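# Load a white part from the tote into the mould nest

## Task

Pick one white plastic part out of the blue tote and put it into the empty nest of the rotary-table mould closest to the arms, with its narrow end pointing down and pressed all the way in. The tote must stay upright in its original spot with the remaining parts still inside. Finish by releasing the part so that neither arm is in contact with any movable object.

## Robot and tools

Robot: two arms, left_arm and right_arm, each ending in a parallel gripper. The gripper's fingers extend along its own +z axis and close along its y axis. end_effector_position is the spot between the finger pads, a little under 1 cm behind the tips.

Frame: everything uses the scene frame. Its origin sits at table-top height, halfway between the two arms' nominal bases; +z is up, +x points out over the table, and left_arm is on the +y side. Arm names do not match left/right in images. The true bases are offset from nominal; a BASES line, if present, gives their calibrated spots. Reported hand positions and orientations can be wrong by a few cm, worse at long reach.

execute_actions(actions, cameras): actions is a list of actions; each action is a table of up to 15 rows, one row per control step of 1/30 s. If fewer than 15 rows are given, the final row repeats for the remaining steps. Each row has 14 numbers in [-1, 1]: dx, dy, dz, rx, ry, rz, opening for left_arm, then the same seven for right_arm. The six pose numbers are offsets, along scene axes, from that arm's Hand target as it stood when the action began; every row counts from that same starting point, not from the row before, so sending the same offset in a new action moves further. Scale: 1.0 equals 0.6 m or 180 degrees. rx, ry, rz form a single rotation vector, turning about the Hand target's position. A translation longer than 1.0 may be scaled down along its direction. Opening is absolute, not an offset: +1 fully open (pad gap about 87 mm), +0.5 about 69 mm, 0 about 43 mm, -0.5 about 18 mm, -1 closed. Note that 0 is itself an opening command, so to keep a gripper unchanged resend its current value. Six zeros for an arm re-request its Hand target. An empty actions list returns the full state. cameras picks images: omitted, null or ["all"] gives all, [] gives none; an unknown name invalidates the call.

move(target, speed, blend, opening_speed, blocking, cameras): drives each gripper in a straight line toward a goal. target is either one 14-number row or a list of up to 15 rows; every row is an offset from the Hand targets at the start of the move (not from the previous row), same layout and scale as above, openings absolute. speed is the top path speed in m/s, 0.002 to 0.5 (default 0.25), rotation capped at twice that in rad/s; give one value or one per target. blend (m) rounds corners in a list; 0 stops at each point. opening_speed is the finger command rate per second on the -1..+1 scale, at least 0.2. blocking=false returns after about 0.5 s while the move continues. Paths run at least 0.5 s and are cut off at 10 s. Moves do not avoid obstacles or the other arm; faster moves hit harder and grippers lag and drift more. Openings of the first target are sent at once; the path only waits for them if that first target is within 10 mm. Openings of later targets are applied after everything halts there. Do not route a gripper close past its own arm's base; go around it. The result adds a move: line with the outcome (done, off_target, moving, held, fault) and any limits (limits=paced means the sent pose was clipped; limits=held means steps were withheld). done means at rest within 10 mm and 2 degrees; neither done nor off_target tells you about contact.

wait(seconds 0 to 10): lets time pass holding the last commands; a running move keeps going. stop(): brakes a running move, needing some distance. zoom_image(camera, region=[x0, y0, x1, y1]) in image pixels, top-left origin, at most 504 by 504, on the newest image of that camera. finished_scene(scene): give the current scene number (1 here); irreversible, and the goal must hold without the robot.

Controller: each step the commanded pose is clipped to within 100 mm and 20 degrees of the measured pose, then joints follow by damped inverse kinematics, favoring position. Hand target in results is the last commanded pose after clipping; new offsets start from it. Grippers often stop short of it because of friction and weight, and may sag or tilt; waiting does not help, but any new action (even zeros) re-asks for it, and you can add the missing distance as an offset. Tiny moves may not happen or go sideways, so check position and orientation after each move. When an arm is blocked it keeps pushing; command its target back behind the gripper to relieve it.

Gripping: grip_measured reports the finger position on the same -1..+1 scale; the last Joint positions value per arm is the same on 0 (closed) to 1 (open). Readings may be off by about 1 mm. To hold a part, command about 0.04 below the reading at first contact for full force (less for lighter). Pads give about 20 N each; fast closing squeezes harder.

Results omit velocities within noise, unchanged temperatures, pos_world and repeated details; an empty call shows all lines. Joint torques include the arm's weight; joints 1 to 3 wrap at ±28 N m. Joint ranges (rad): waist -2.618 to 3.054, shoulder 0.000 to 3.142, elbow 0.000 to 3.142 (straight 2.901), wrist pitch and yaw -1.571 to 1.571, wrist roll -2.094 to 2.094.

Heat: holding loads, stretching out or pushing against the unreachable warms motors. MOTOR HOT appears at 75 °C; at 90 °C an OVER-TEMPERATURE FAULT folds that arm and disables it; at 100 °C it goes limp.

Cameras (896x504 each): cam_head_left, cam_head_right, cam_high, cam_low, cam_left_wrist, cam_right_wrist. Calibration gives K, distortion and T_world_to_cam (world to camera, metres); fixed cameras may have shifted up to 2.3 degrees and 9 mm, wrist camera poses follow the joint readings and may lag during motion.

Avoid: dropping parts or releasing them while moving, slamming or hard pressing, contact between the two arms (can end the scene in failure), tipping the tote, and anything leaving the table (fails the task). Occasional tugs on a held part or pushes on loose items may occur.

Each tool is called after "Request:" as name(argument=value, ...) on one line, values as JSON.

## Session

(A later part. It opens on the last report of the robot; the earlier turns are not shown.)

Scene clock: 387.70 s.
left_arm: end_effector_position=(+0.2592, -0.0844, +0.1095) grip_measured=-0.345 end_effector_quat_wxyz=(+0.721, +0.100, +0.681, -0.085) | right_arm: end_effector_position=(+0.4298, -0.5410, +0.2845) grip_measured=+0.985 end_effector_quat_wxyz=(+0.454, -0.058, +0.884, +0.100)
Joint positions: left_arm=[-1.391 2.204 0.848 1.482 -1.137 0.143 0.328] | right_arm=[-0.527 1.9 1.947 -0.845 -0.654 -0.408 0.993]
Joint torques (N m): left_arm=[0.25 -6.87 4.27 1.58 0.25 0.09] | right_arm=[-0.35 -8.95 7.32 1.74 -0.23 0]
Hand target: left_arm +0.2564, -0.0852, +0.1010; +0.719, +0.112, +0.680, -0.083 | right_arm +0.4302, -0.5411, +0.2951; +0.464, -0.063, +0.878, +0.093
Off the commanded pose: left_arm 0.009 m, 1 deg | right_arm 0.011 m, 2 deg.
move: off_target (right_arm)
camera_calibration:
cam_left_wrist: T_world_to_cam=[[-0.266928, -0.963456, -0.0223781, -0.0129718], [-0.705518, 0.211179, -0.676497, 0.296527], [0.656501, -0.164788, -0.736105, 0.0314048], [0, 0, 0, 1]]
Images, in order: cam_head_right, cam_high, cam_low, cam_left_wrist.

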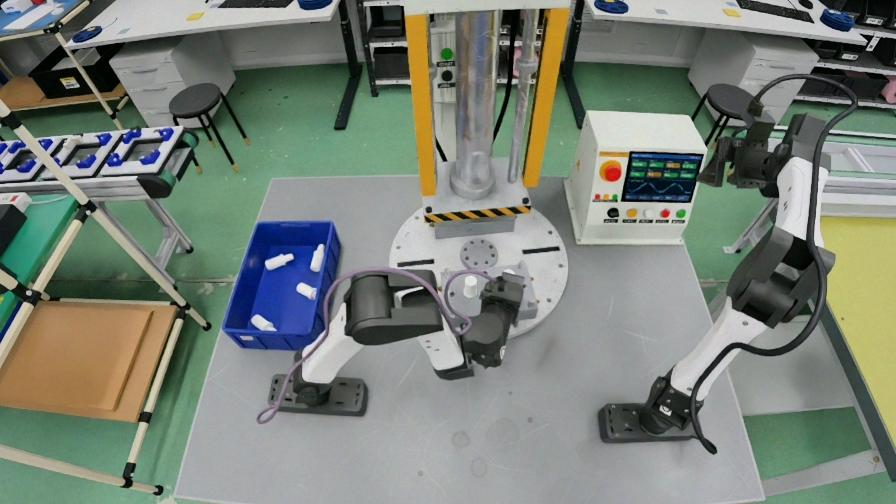

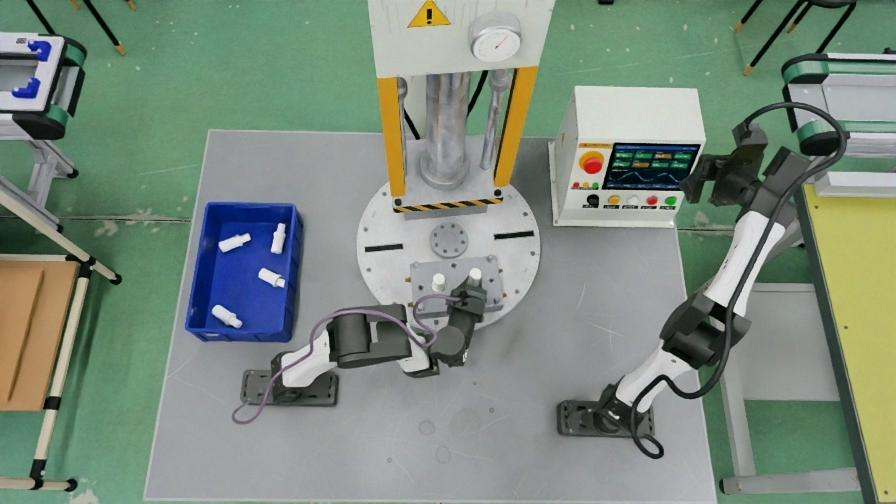

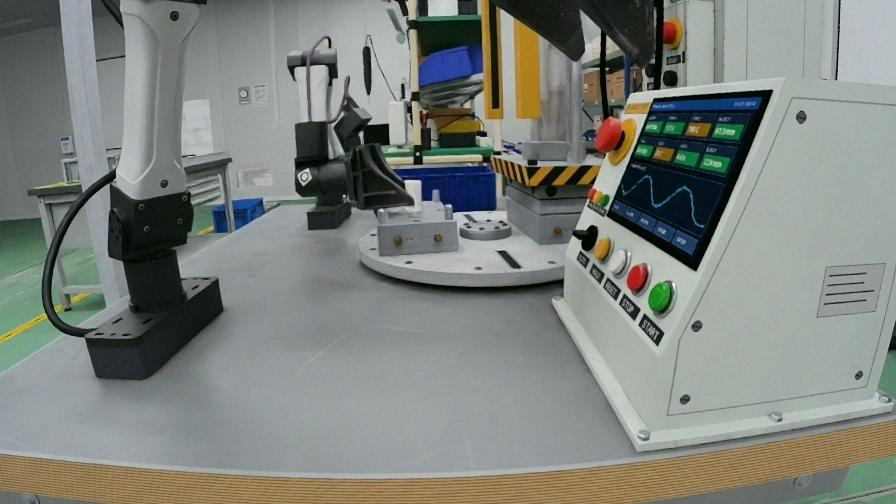

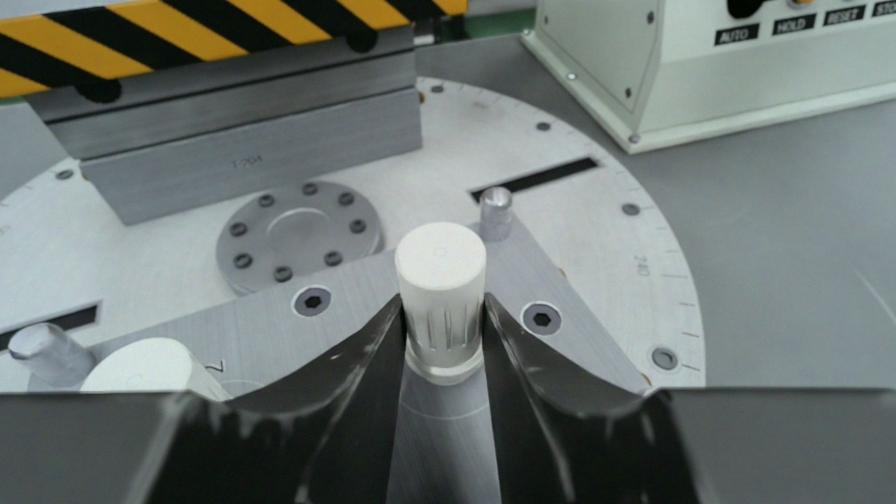

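Request:
move(target=[0,0,-0.011,0,0,0,-0.6,0,0,0,0,0,0,1], speed=0.02, cameras=["cam_left_wrist","cam_low"])

Request:
zoom_image(camera="cam_low", region=[360, 130, 470, 260])

Request:
zoom_image(camera="cam_left_wrist", region=[350, 210, 530, 470])

Scene clock: 396.57 s.
left_arm: end_effector_position=(+0.2591, -0.0839, +0.1026) grip_measured=-0.345 end_effector_quat_wxyz=(+0.720, +0.101, +0.681, -0.085) | right_arm: end_effector_position=(+0.4298, -0.5410, +0.2845) grip_measured=+0.985 end_effector_quat_wxyz=(+0.454, -0.058, +0.884, +0.100)
Joint positions: left_arm=[-1.391 2.229 0.848 1.505 -1.137 0.143 0.328] | right_arm=[-0.527 1.9 1.947 -0.845 -0.654 -0.408 0.993]
Joint torques (N m): left_arm=[0.25 -6.84 4.4 1.55 0.25 0.11] | right_arm=[-0.32 -8.98 7.5 1.73 -0.23 -0.02]
Motor temperatures (°C): left_arm=[29 40 41 35 27 29 30] | right_arm=[30 58 46 36 27 28 31]
Heat: left arm: 41 °C; right arm: 58 °C.
Hand target: left_arm +0.2564, -0.0852, +0.0945; +0.720, +0.112, +0.680, -0.083 | right_arm +0.4302, -0.5411, +0.2951; +0.464, -0.063, +0.878, +0.093
Off the commanded pose: left_arm 0.009 m, 1 deg | right_arm 0.011 m, 2 deg.
move: off_target (right_arm)
camera_calibration:
cam_left_wrist: T_world_to_cam=[[-0.266934, -0.963422, -0.0237598, -0.012562], [-0.70569, 0.212196, -0.675999, 0.291758], [0.656314, -0.16368, -0.736519, 0.0266036], [0, 0, 0, 1]]
Images, in order: cam_low, cam_left_wrist.

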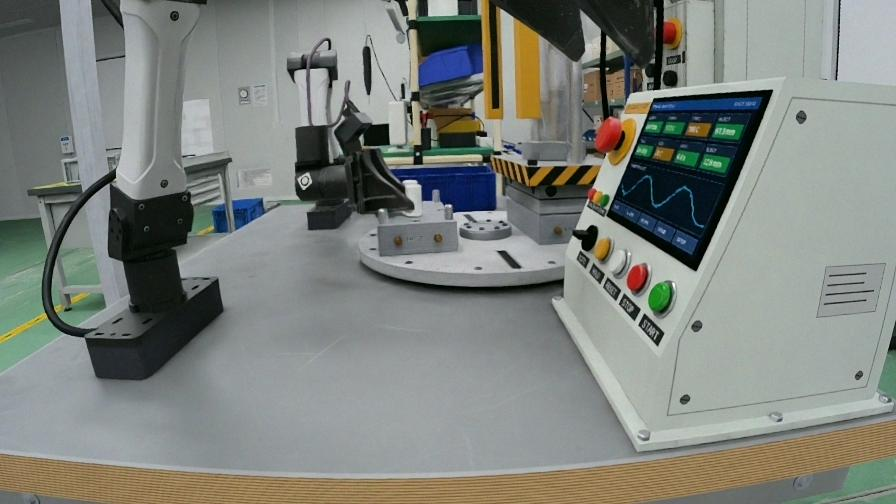

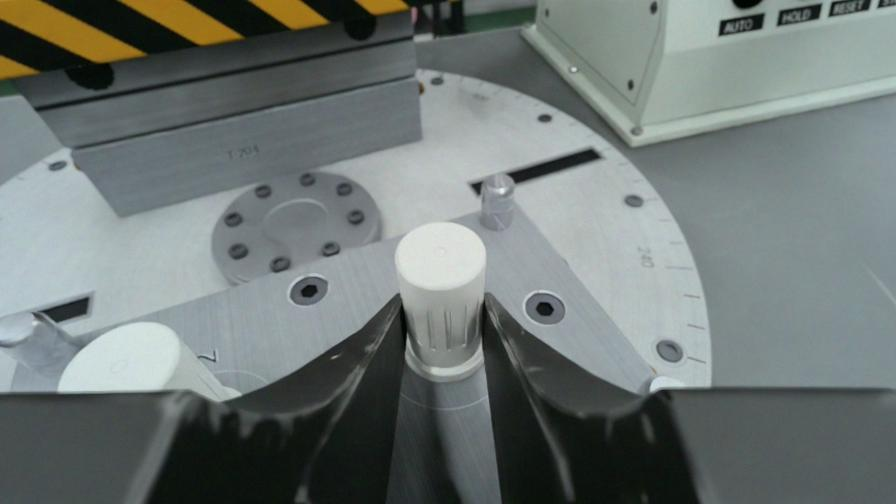

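Scaled by 3.877 from the camera's 896x504 image, which has a finer 1280x720 frame.

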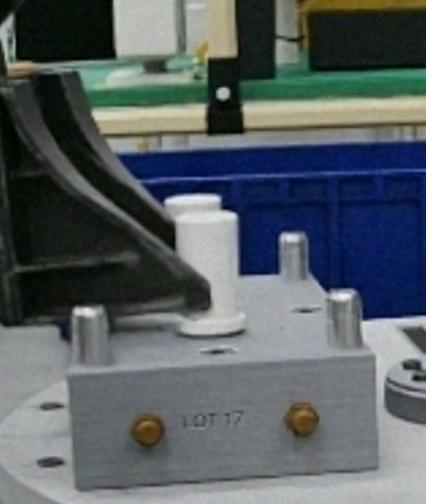

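Scaled by 1.938 from the camera's 896x504 image, which has a finer 1280x720 frame.

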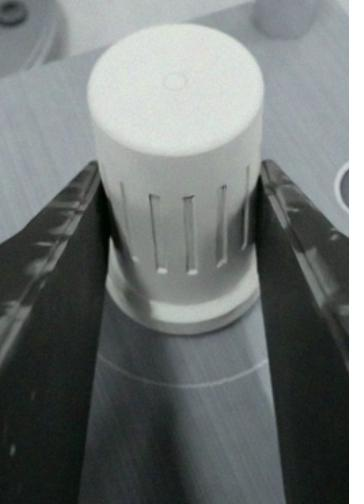

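Request:
move(target=[0,0,-0.006,0,0,0,-0.6,0,0,0,0,0,0,1], speed=0.02, cameras=["cam_left_wrist","cam_low"])

Request:
zoom_image(camera="cam_low", region=[360, 130, 470, 260])

Request:
zoom_image(camera="cam_left_wrist", region=[350, 210, 530, 470])

Scene clock: 402.53 s.
left_arm: end_effector_position=(+0.2591, -0.0839, +0.1006) grip_measured=-0.345 end_effector_quat_wxyz=(+0.721, +0.098, +0.680, -0.087) | right_arm: end_effector_position=(+0.4298, -0.5410, +0.2845) grip_measured=+0.985 end_effector_quat_wxyz=(+0.454, -0.058, +0.884, +0.100)
Joint positions: left_arm=[-1.391 2.241 0.848 1.525 -1.136 0.144 0.328] | right_arm=[-0.527 1.9 1.947 -0.845 -0.654 -0.408 0.993]
Joint torques (N m): left_arm=[0.23 -6.67 4.46 1.49 0.24 0.09] | right_arm=[-0.39 -9.05 7.35 1.73 -0.18 0.01]
Hand target: left_arm +0.2564, -0.0852, +0.0910; +0.720, +0.112, +0.680, -0.083 | right_arm +0.4302, -0.5411, +0.2951; +0.464, -0.063, +0.878, +0.093
Off the commanded pose: left_arm 0.010 m, 2 deg | right_arm 0.011 m, 2 deg.
move: off_target (right_arm)
camera_calibration:
cam_left_wrist: T_world_to_cam=[[-0.267204, -0.963478, -0.017669, -0.0131044], [-0.704485, 0.207822, -0.678609, 0.289987], [0.657497, -0.16888, -0.734287, 0.0242064], [0, 0, 0, 1]]
Images, in order: cam_low, cam_left_wrist.

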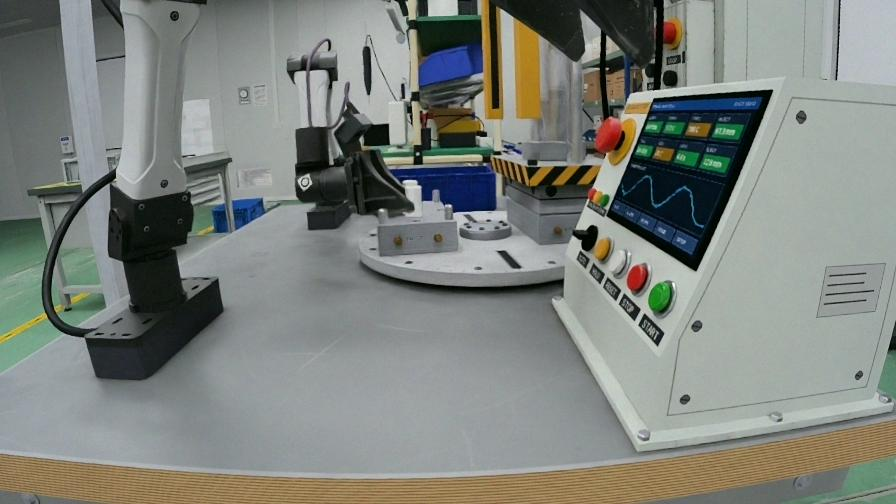

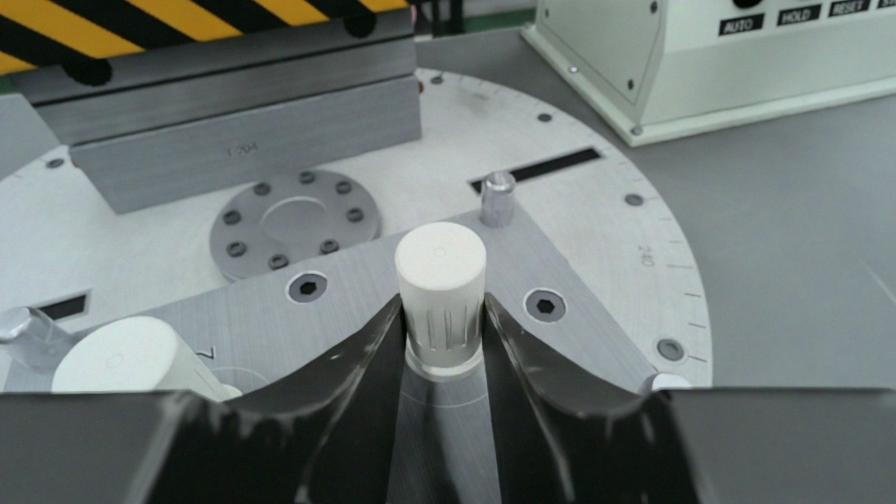

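Scaled by 3.877 from the camera's 896x504 image, which has a finer 1280x720 frame.

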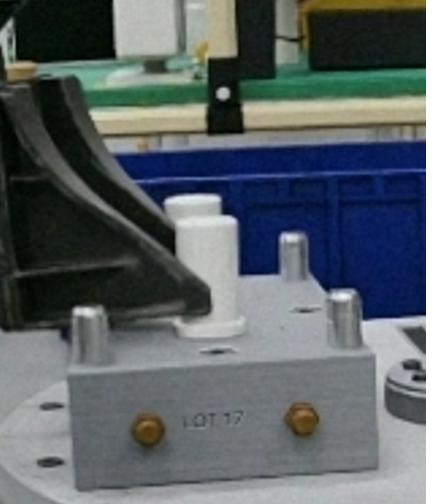

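Scaled by 1.938 from the camera's 896x504 image, which has a finer 1280x720 frame.

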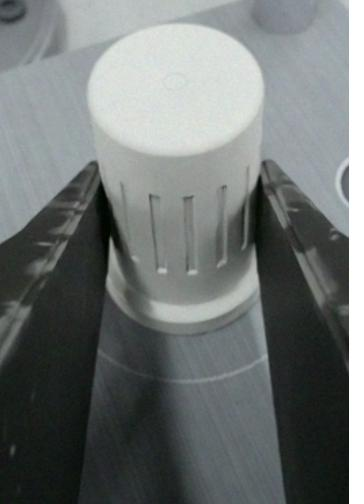

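Request:
move(target=[0,0,0.002,0,0,0,-0.15,0,0,0,0,0,0,1], opening_speed=0.3, speed=0.02, cameras=["cam_left_wrist","cam_low"])

Request:
zoom_image(camera="cam_low", region=[360, 130, 470, 260])

Request:
zoom_image(camera="cam_left_wrist", region=[350, 210, 530, 470])

Scene clock: 412.87 s.
left_arm: end_effector_position=(+0.2591, -0.0839, +0.1006) grip_measured=-0.150 end_effector_quat_wxyz=(+0.721, +0.098, +0.680, -0.087) | right_arm: end_effector_position=(+0.4298, -0.5410, +0.2845) grip_measured=+0.985 end_effector_quat_wxyz=(+0.454, -0.058, +0.884, +0.100)
Joint positions: left_arm=[-1.391 2.241 0.848 1.526 -1.136 0.144 0.425] | right_arm=[-0.527 1.9 1.947 -0.845 -0.654 -0.408 0.993]
Joint torques (N m): left_arm=[0.25 -7.04 4.45 1.45 0.25 0.09] | right_arm=[-0.24 -8.96 7.36 1.75 -0.24 0]
Hand target: left_arm +0.2564, -0.0852, +0.0921; +0.720, +0.112, +0.680, -0.083 | right_arm +0.4302, -0.5411, +0.2951; +0.464, -0.063, +0.878, +0.093
Off the commanded pose: left_arm 0.009 m, 2 deg | right_arm 0.011 m, 2 deg.
move: off_target (right_arm)
camera_calibration:
cam_left_wrist: T_world_to_cam=[[-0.267203, -0.963484, -0.0173235, -0.0131403], [-0.704442, 0.207567, -0.678732, 0.289936], [0.657544, -0.169156, -0.734181, 0.0241271], [0, 0, 0, 1]]
Images, in order: cam_low, cam_left_wrist.

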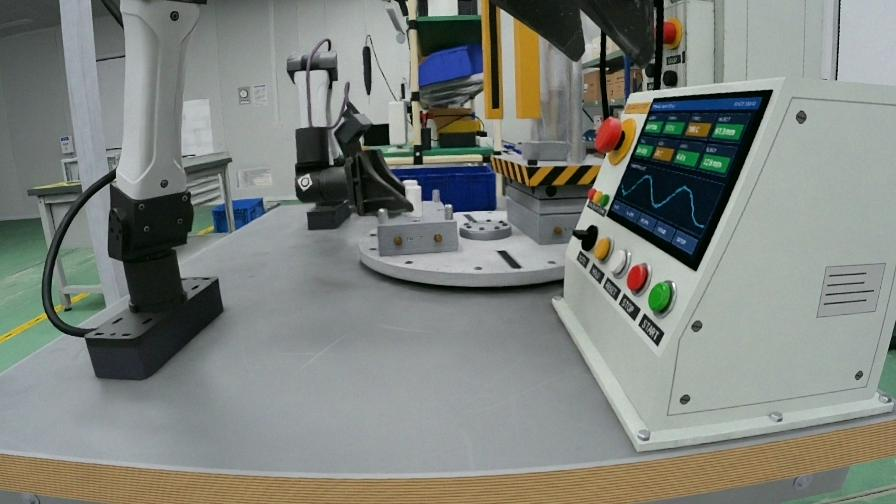

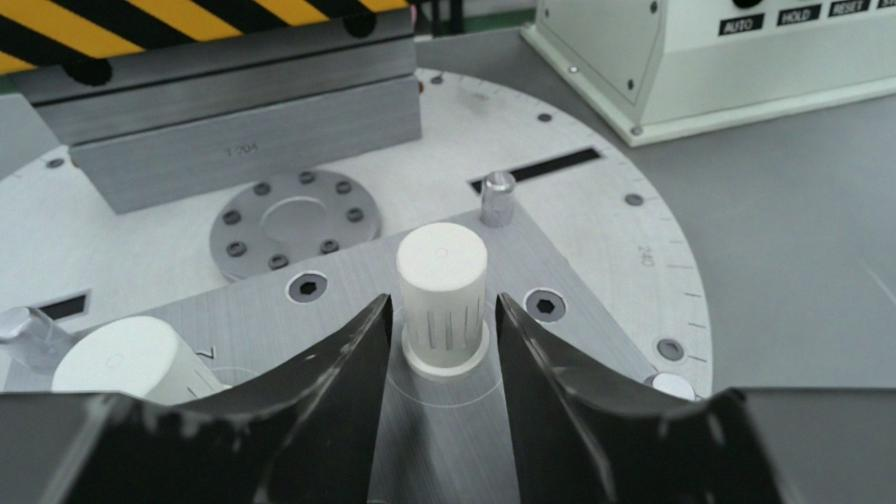

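Scaled by 3.877 from the camera's 896x504 image, which has a finer 1280x720 frame.

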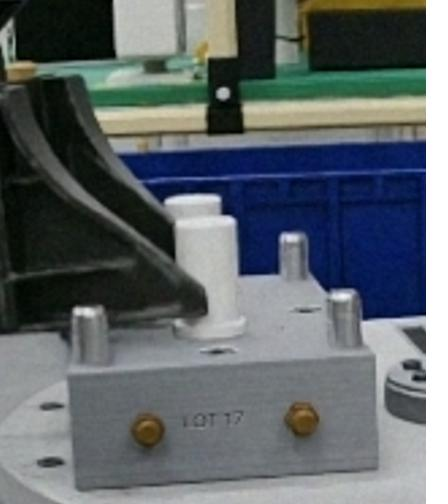

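Scaled by 1.938 from the camera's 896x504 image, which has a finer 1280x720 frame.

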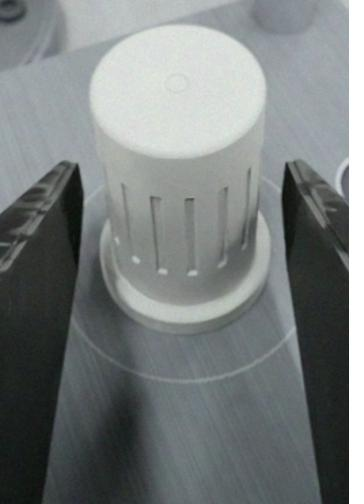

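Request:
move(target=[[0,0,0.16,0,0,0,-0.15,0,0,0,0,0,0,1],[-0.2,0.06,0.2,0,0,0,-0.15,0,0,0,0,0,0,1]], speed=[0.06,0.2], blend=0.02)

Request:
zoom_image(camera="cam_low", region=[360, 130, 470, 260])

Request:
zoom_image(camera="cam_high", region=[390, 220, 540, 340])

Request:
zoom_image(camera="cam_left_wrist", region=[200, 200, 600, 420])

Scene clock: 427.70 s.
left_arm: end_effector_position=(+0.1378, -0.0510, +0.2207) grip_measured=-0.150 end_effector_quat_wxyz=(+0.719, +0.106, +0.680, -0.095) | right_arm: end_effector_position=(+0.4298, -0.5410, +0.2845) grip_measured=+0.985 end_effector_quat_wxyz=(+0.454, -0.058, +0.884, +0.100)
Joint positions: left_arm=[-1.746 1.821 0.766 1.542 -1.46 0.509 0.425] | right_arm=[-0.527 1.9 1.947 -0.845 -0.654 -0.408 0.993]
Joint torques (N m): left_arm=[0.34 -5.15 5.01 1.1 0.26 0.07] | right_arm=[-0.29 -9.03 7.31 1.74 -0.23 -0.02]
Hand target: left_arm +0.1365, -0.0492, +0.2121; +0.720, +0.112, +0.680, -0.083 | right_arm +0.4302, -0.5411, +0.2951; +0.464, -0.063, +0.878, +0.093
Off the commanded pose: left_arm 0.009 m, 2 deg | right_arm 0.011 m, 2 deg.
move: off_target (right_arm)
camera_calibration:
cam_left_wrist: T_world_to_cam=[[-0.287831, -0.957521, -0.0175161, -0.00857444], [-0.702378, 0.223497, -0.675807, 0.279082], [0.651014, -0.182215, -0.736871, 0.198445], [0, 0, 0, 1]]

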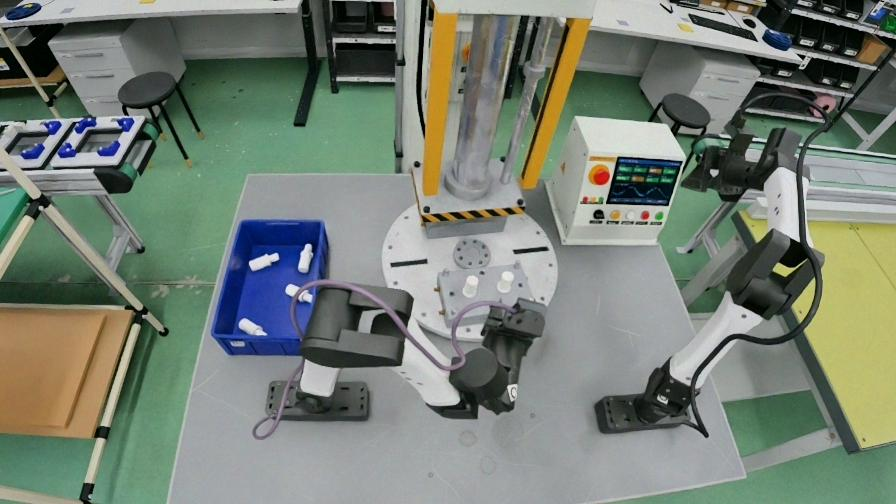

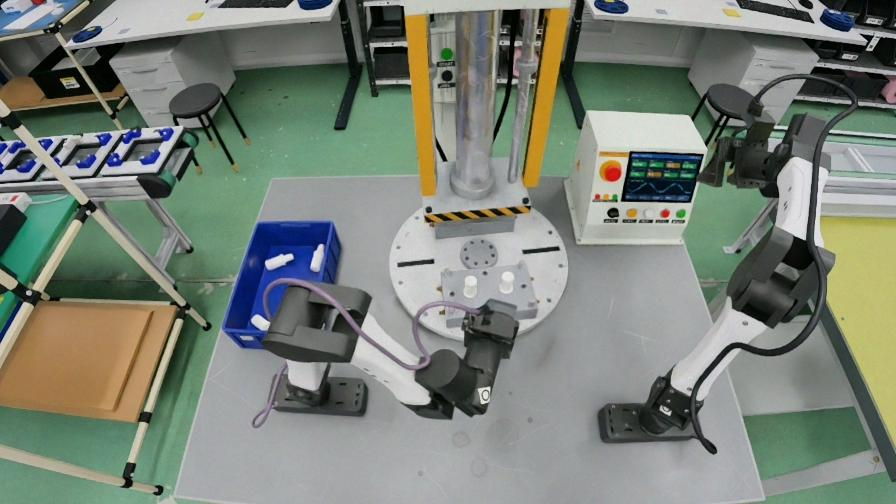

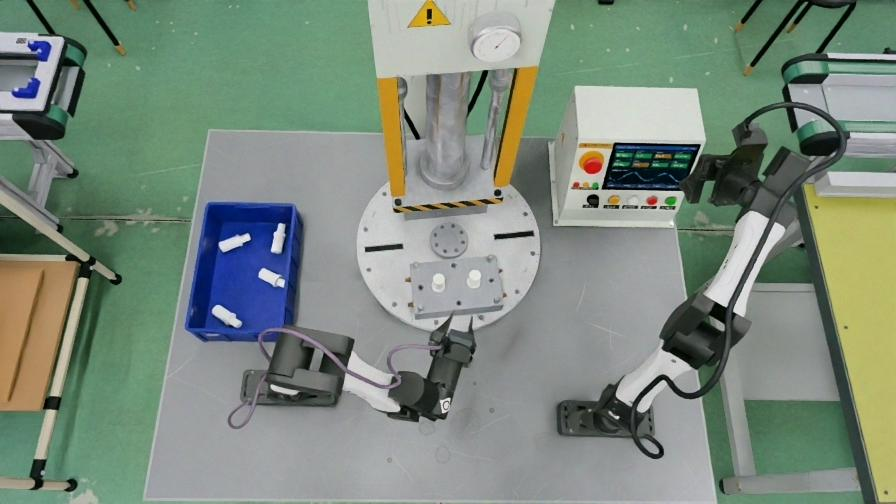

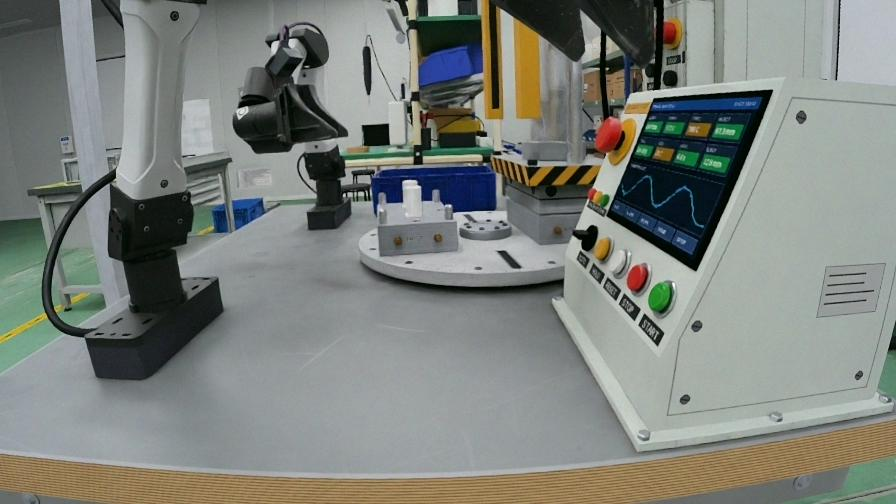

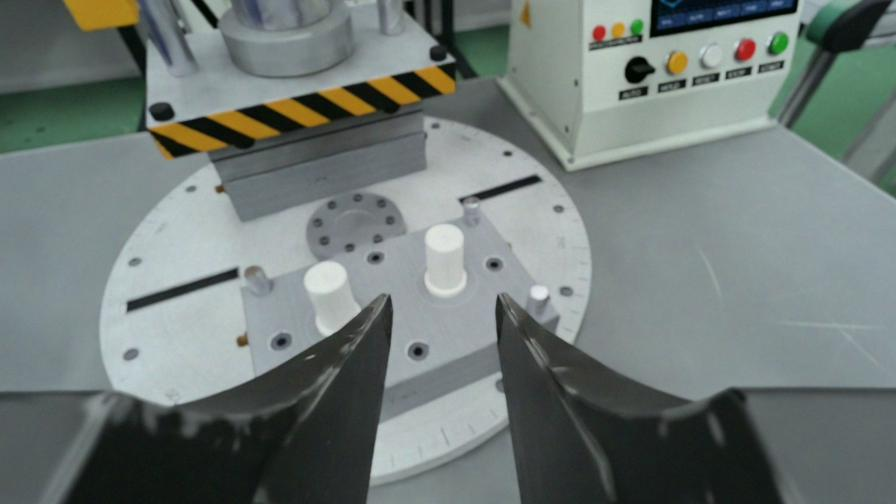

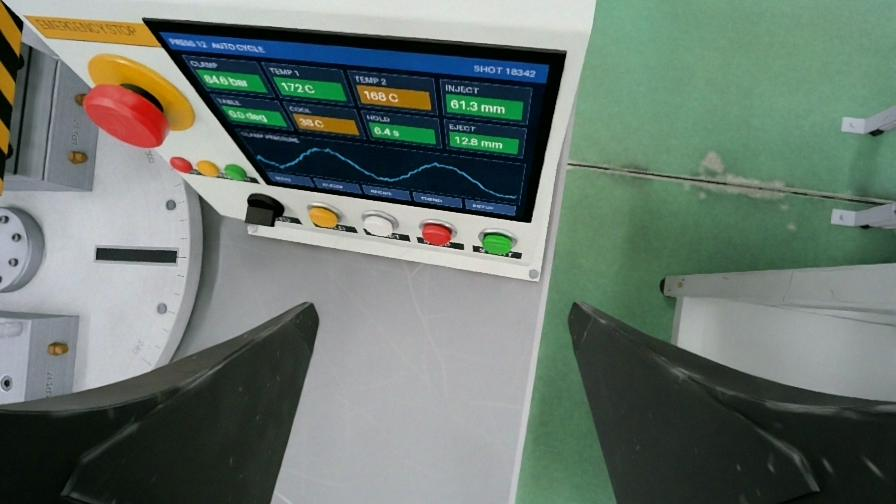

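Scaled by 3.877 from the camera's 896x504 image, which has a finer 1280x720 frame.

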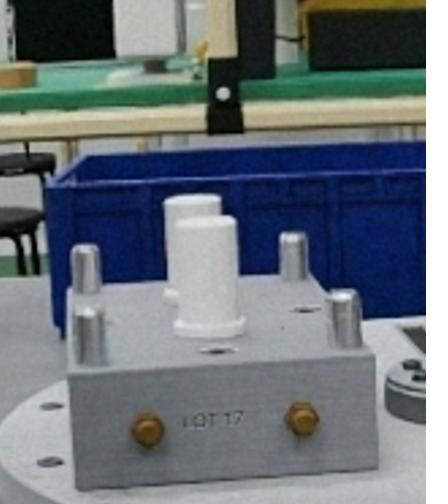

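Scaled by 3.360 from the camera's 896x504 image, which has a finer 1280x720 frame.

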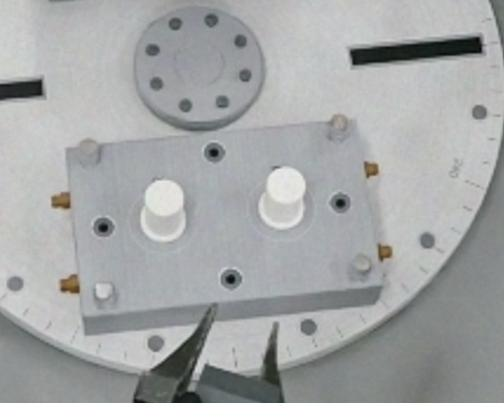

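Scaled by 1.260 from the camera's 896x504 image, which has a finer 1280x720 frame.

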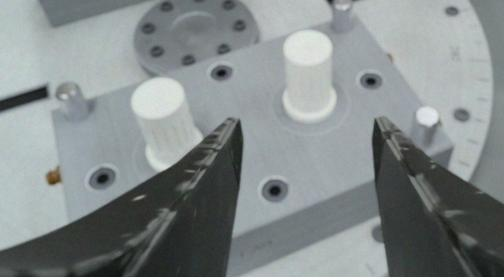

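Request:
finished_scene(scene=1)

The scene is finished: the task was done.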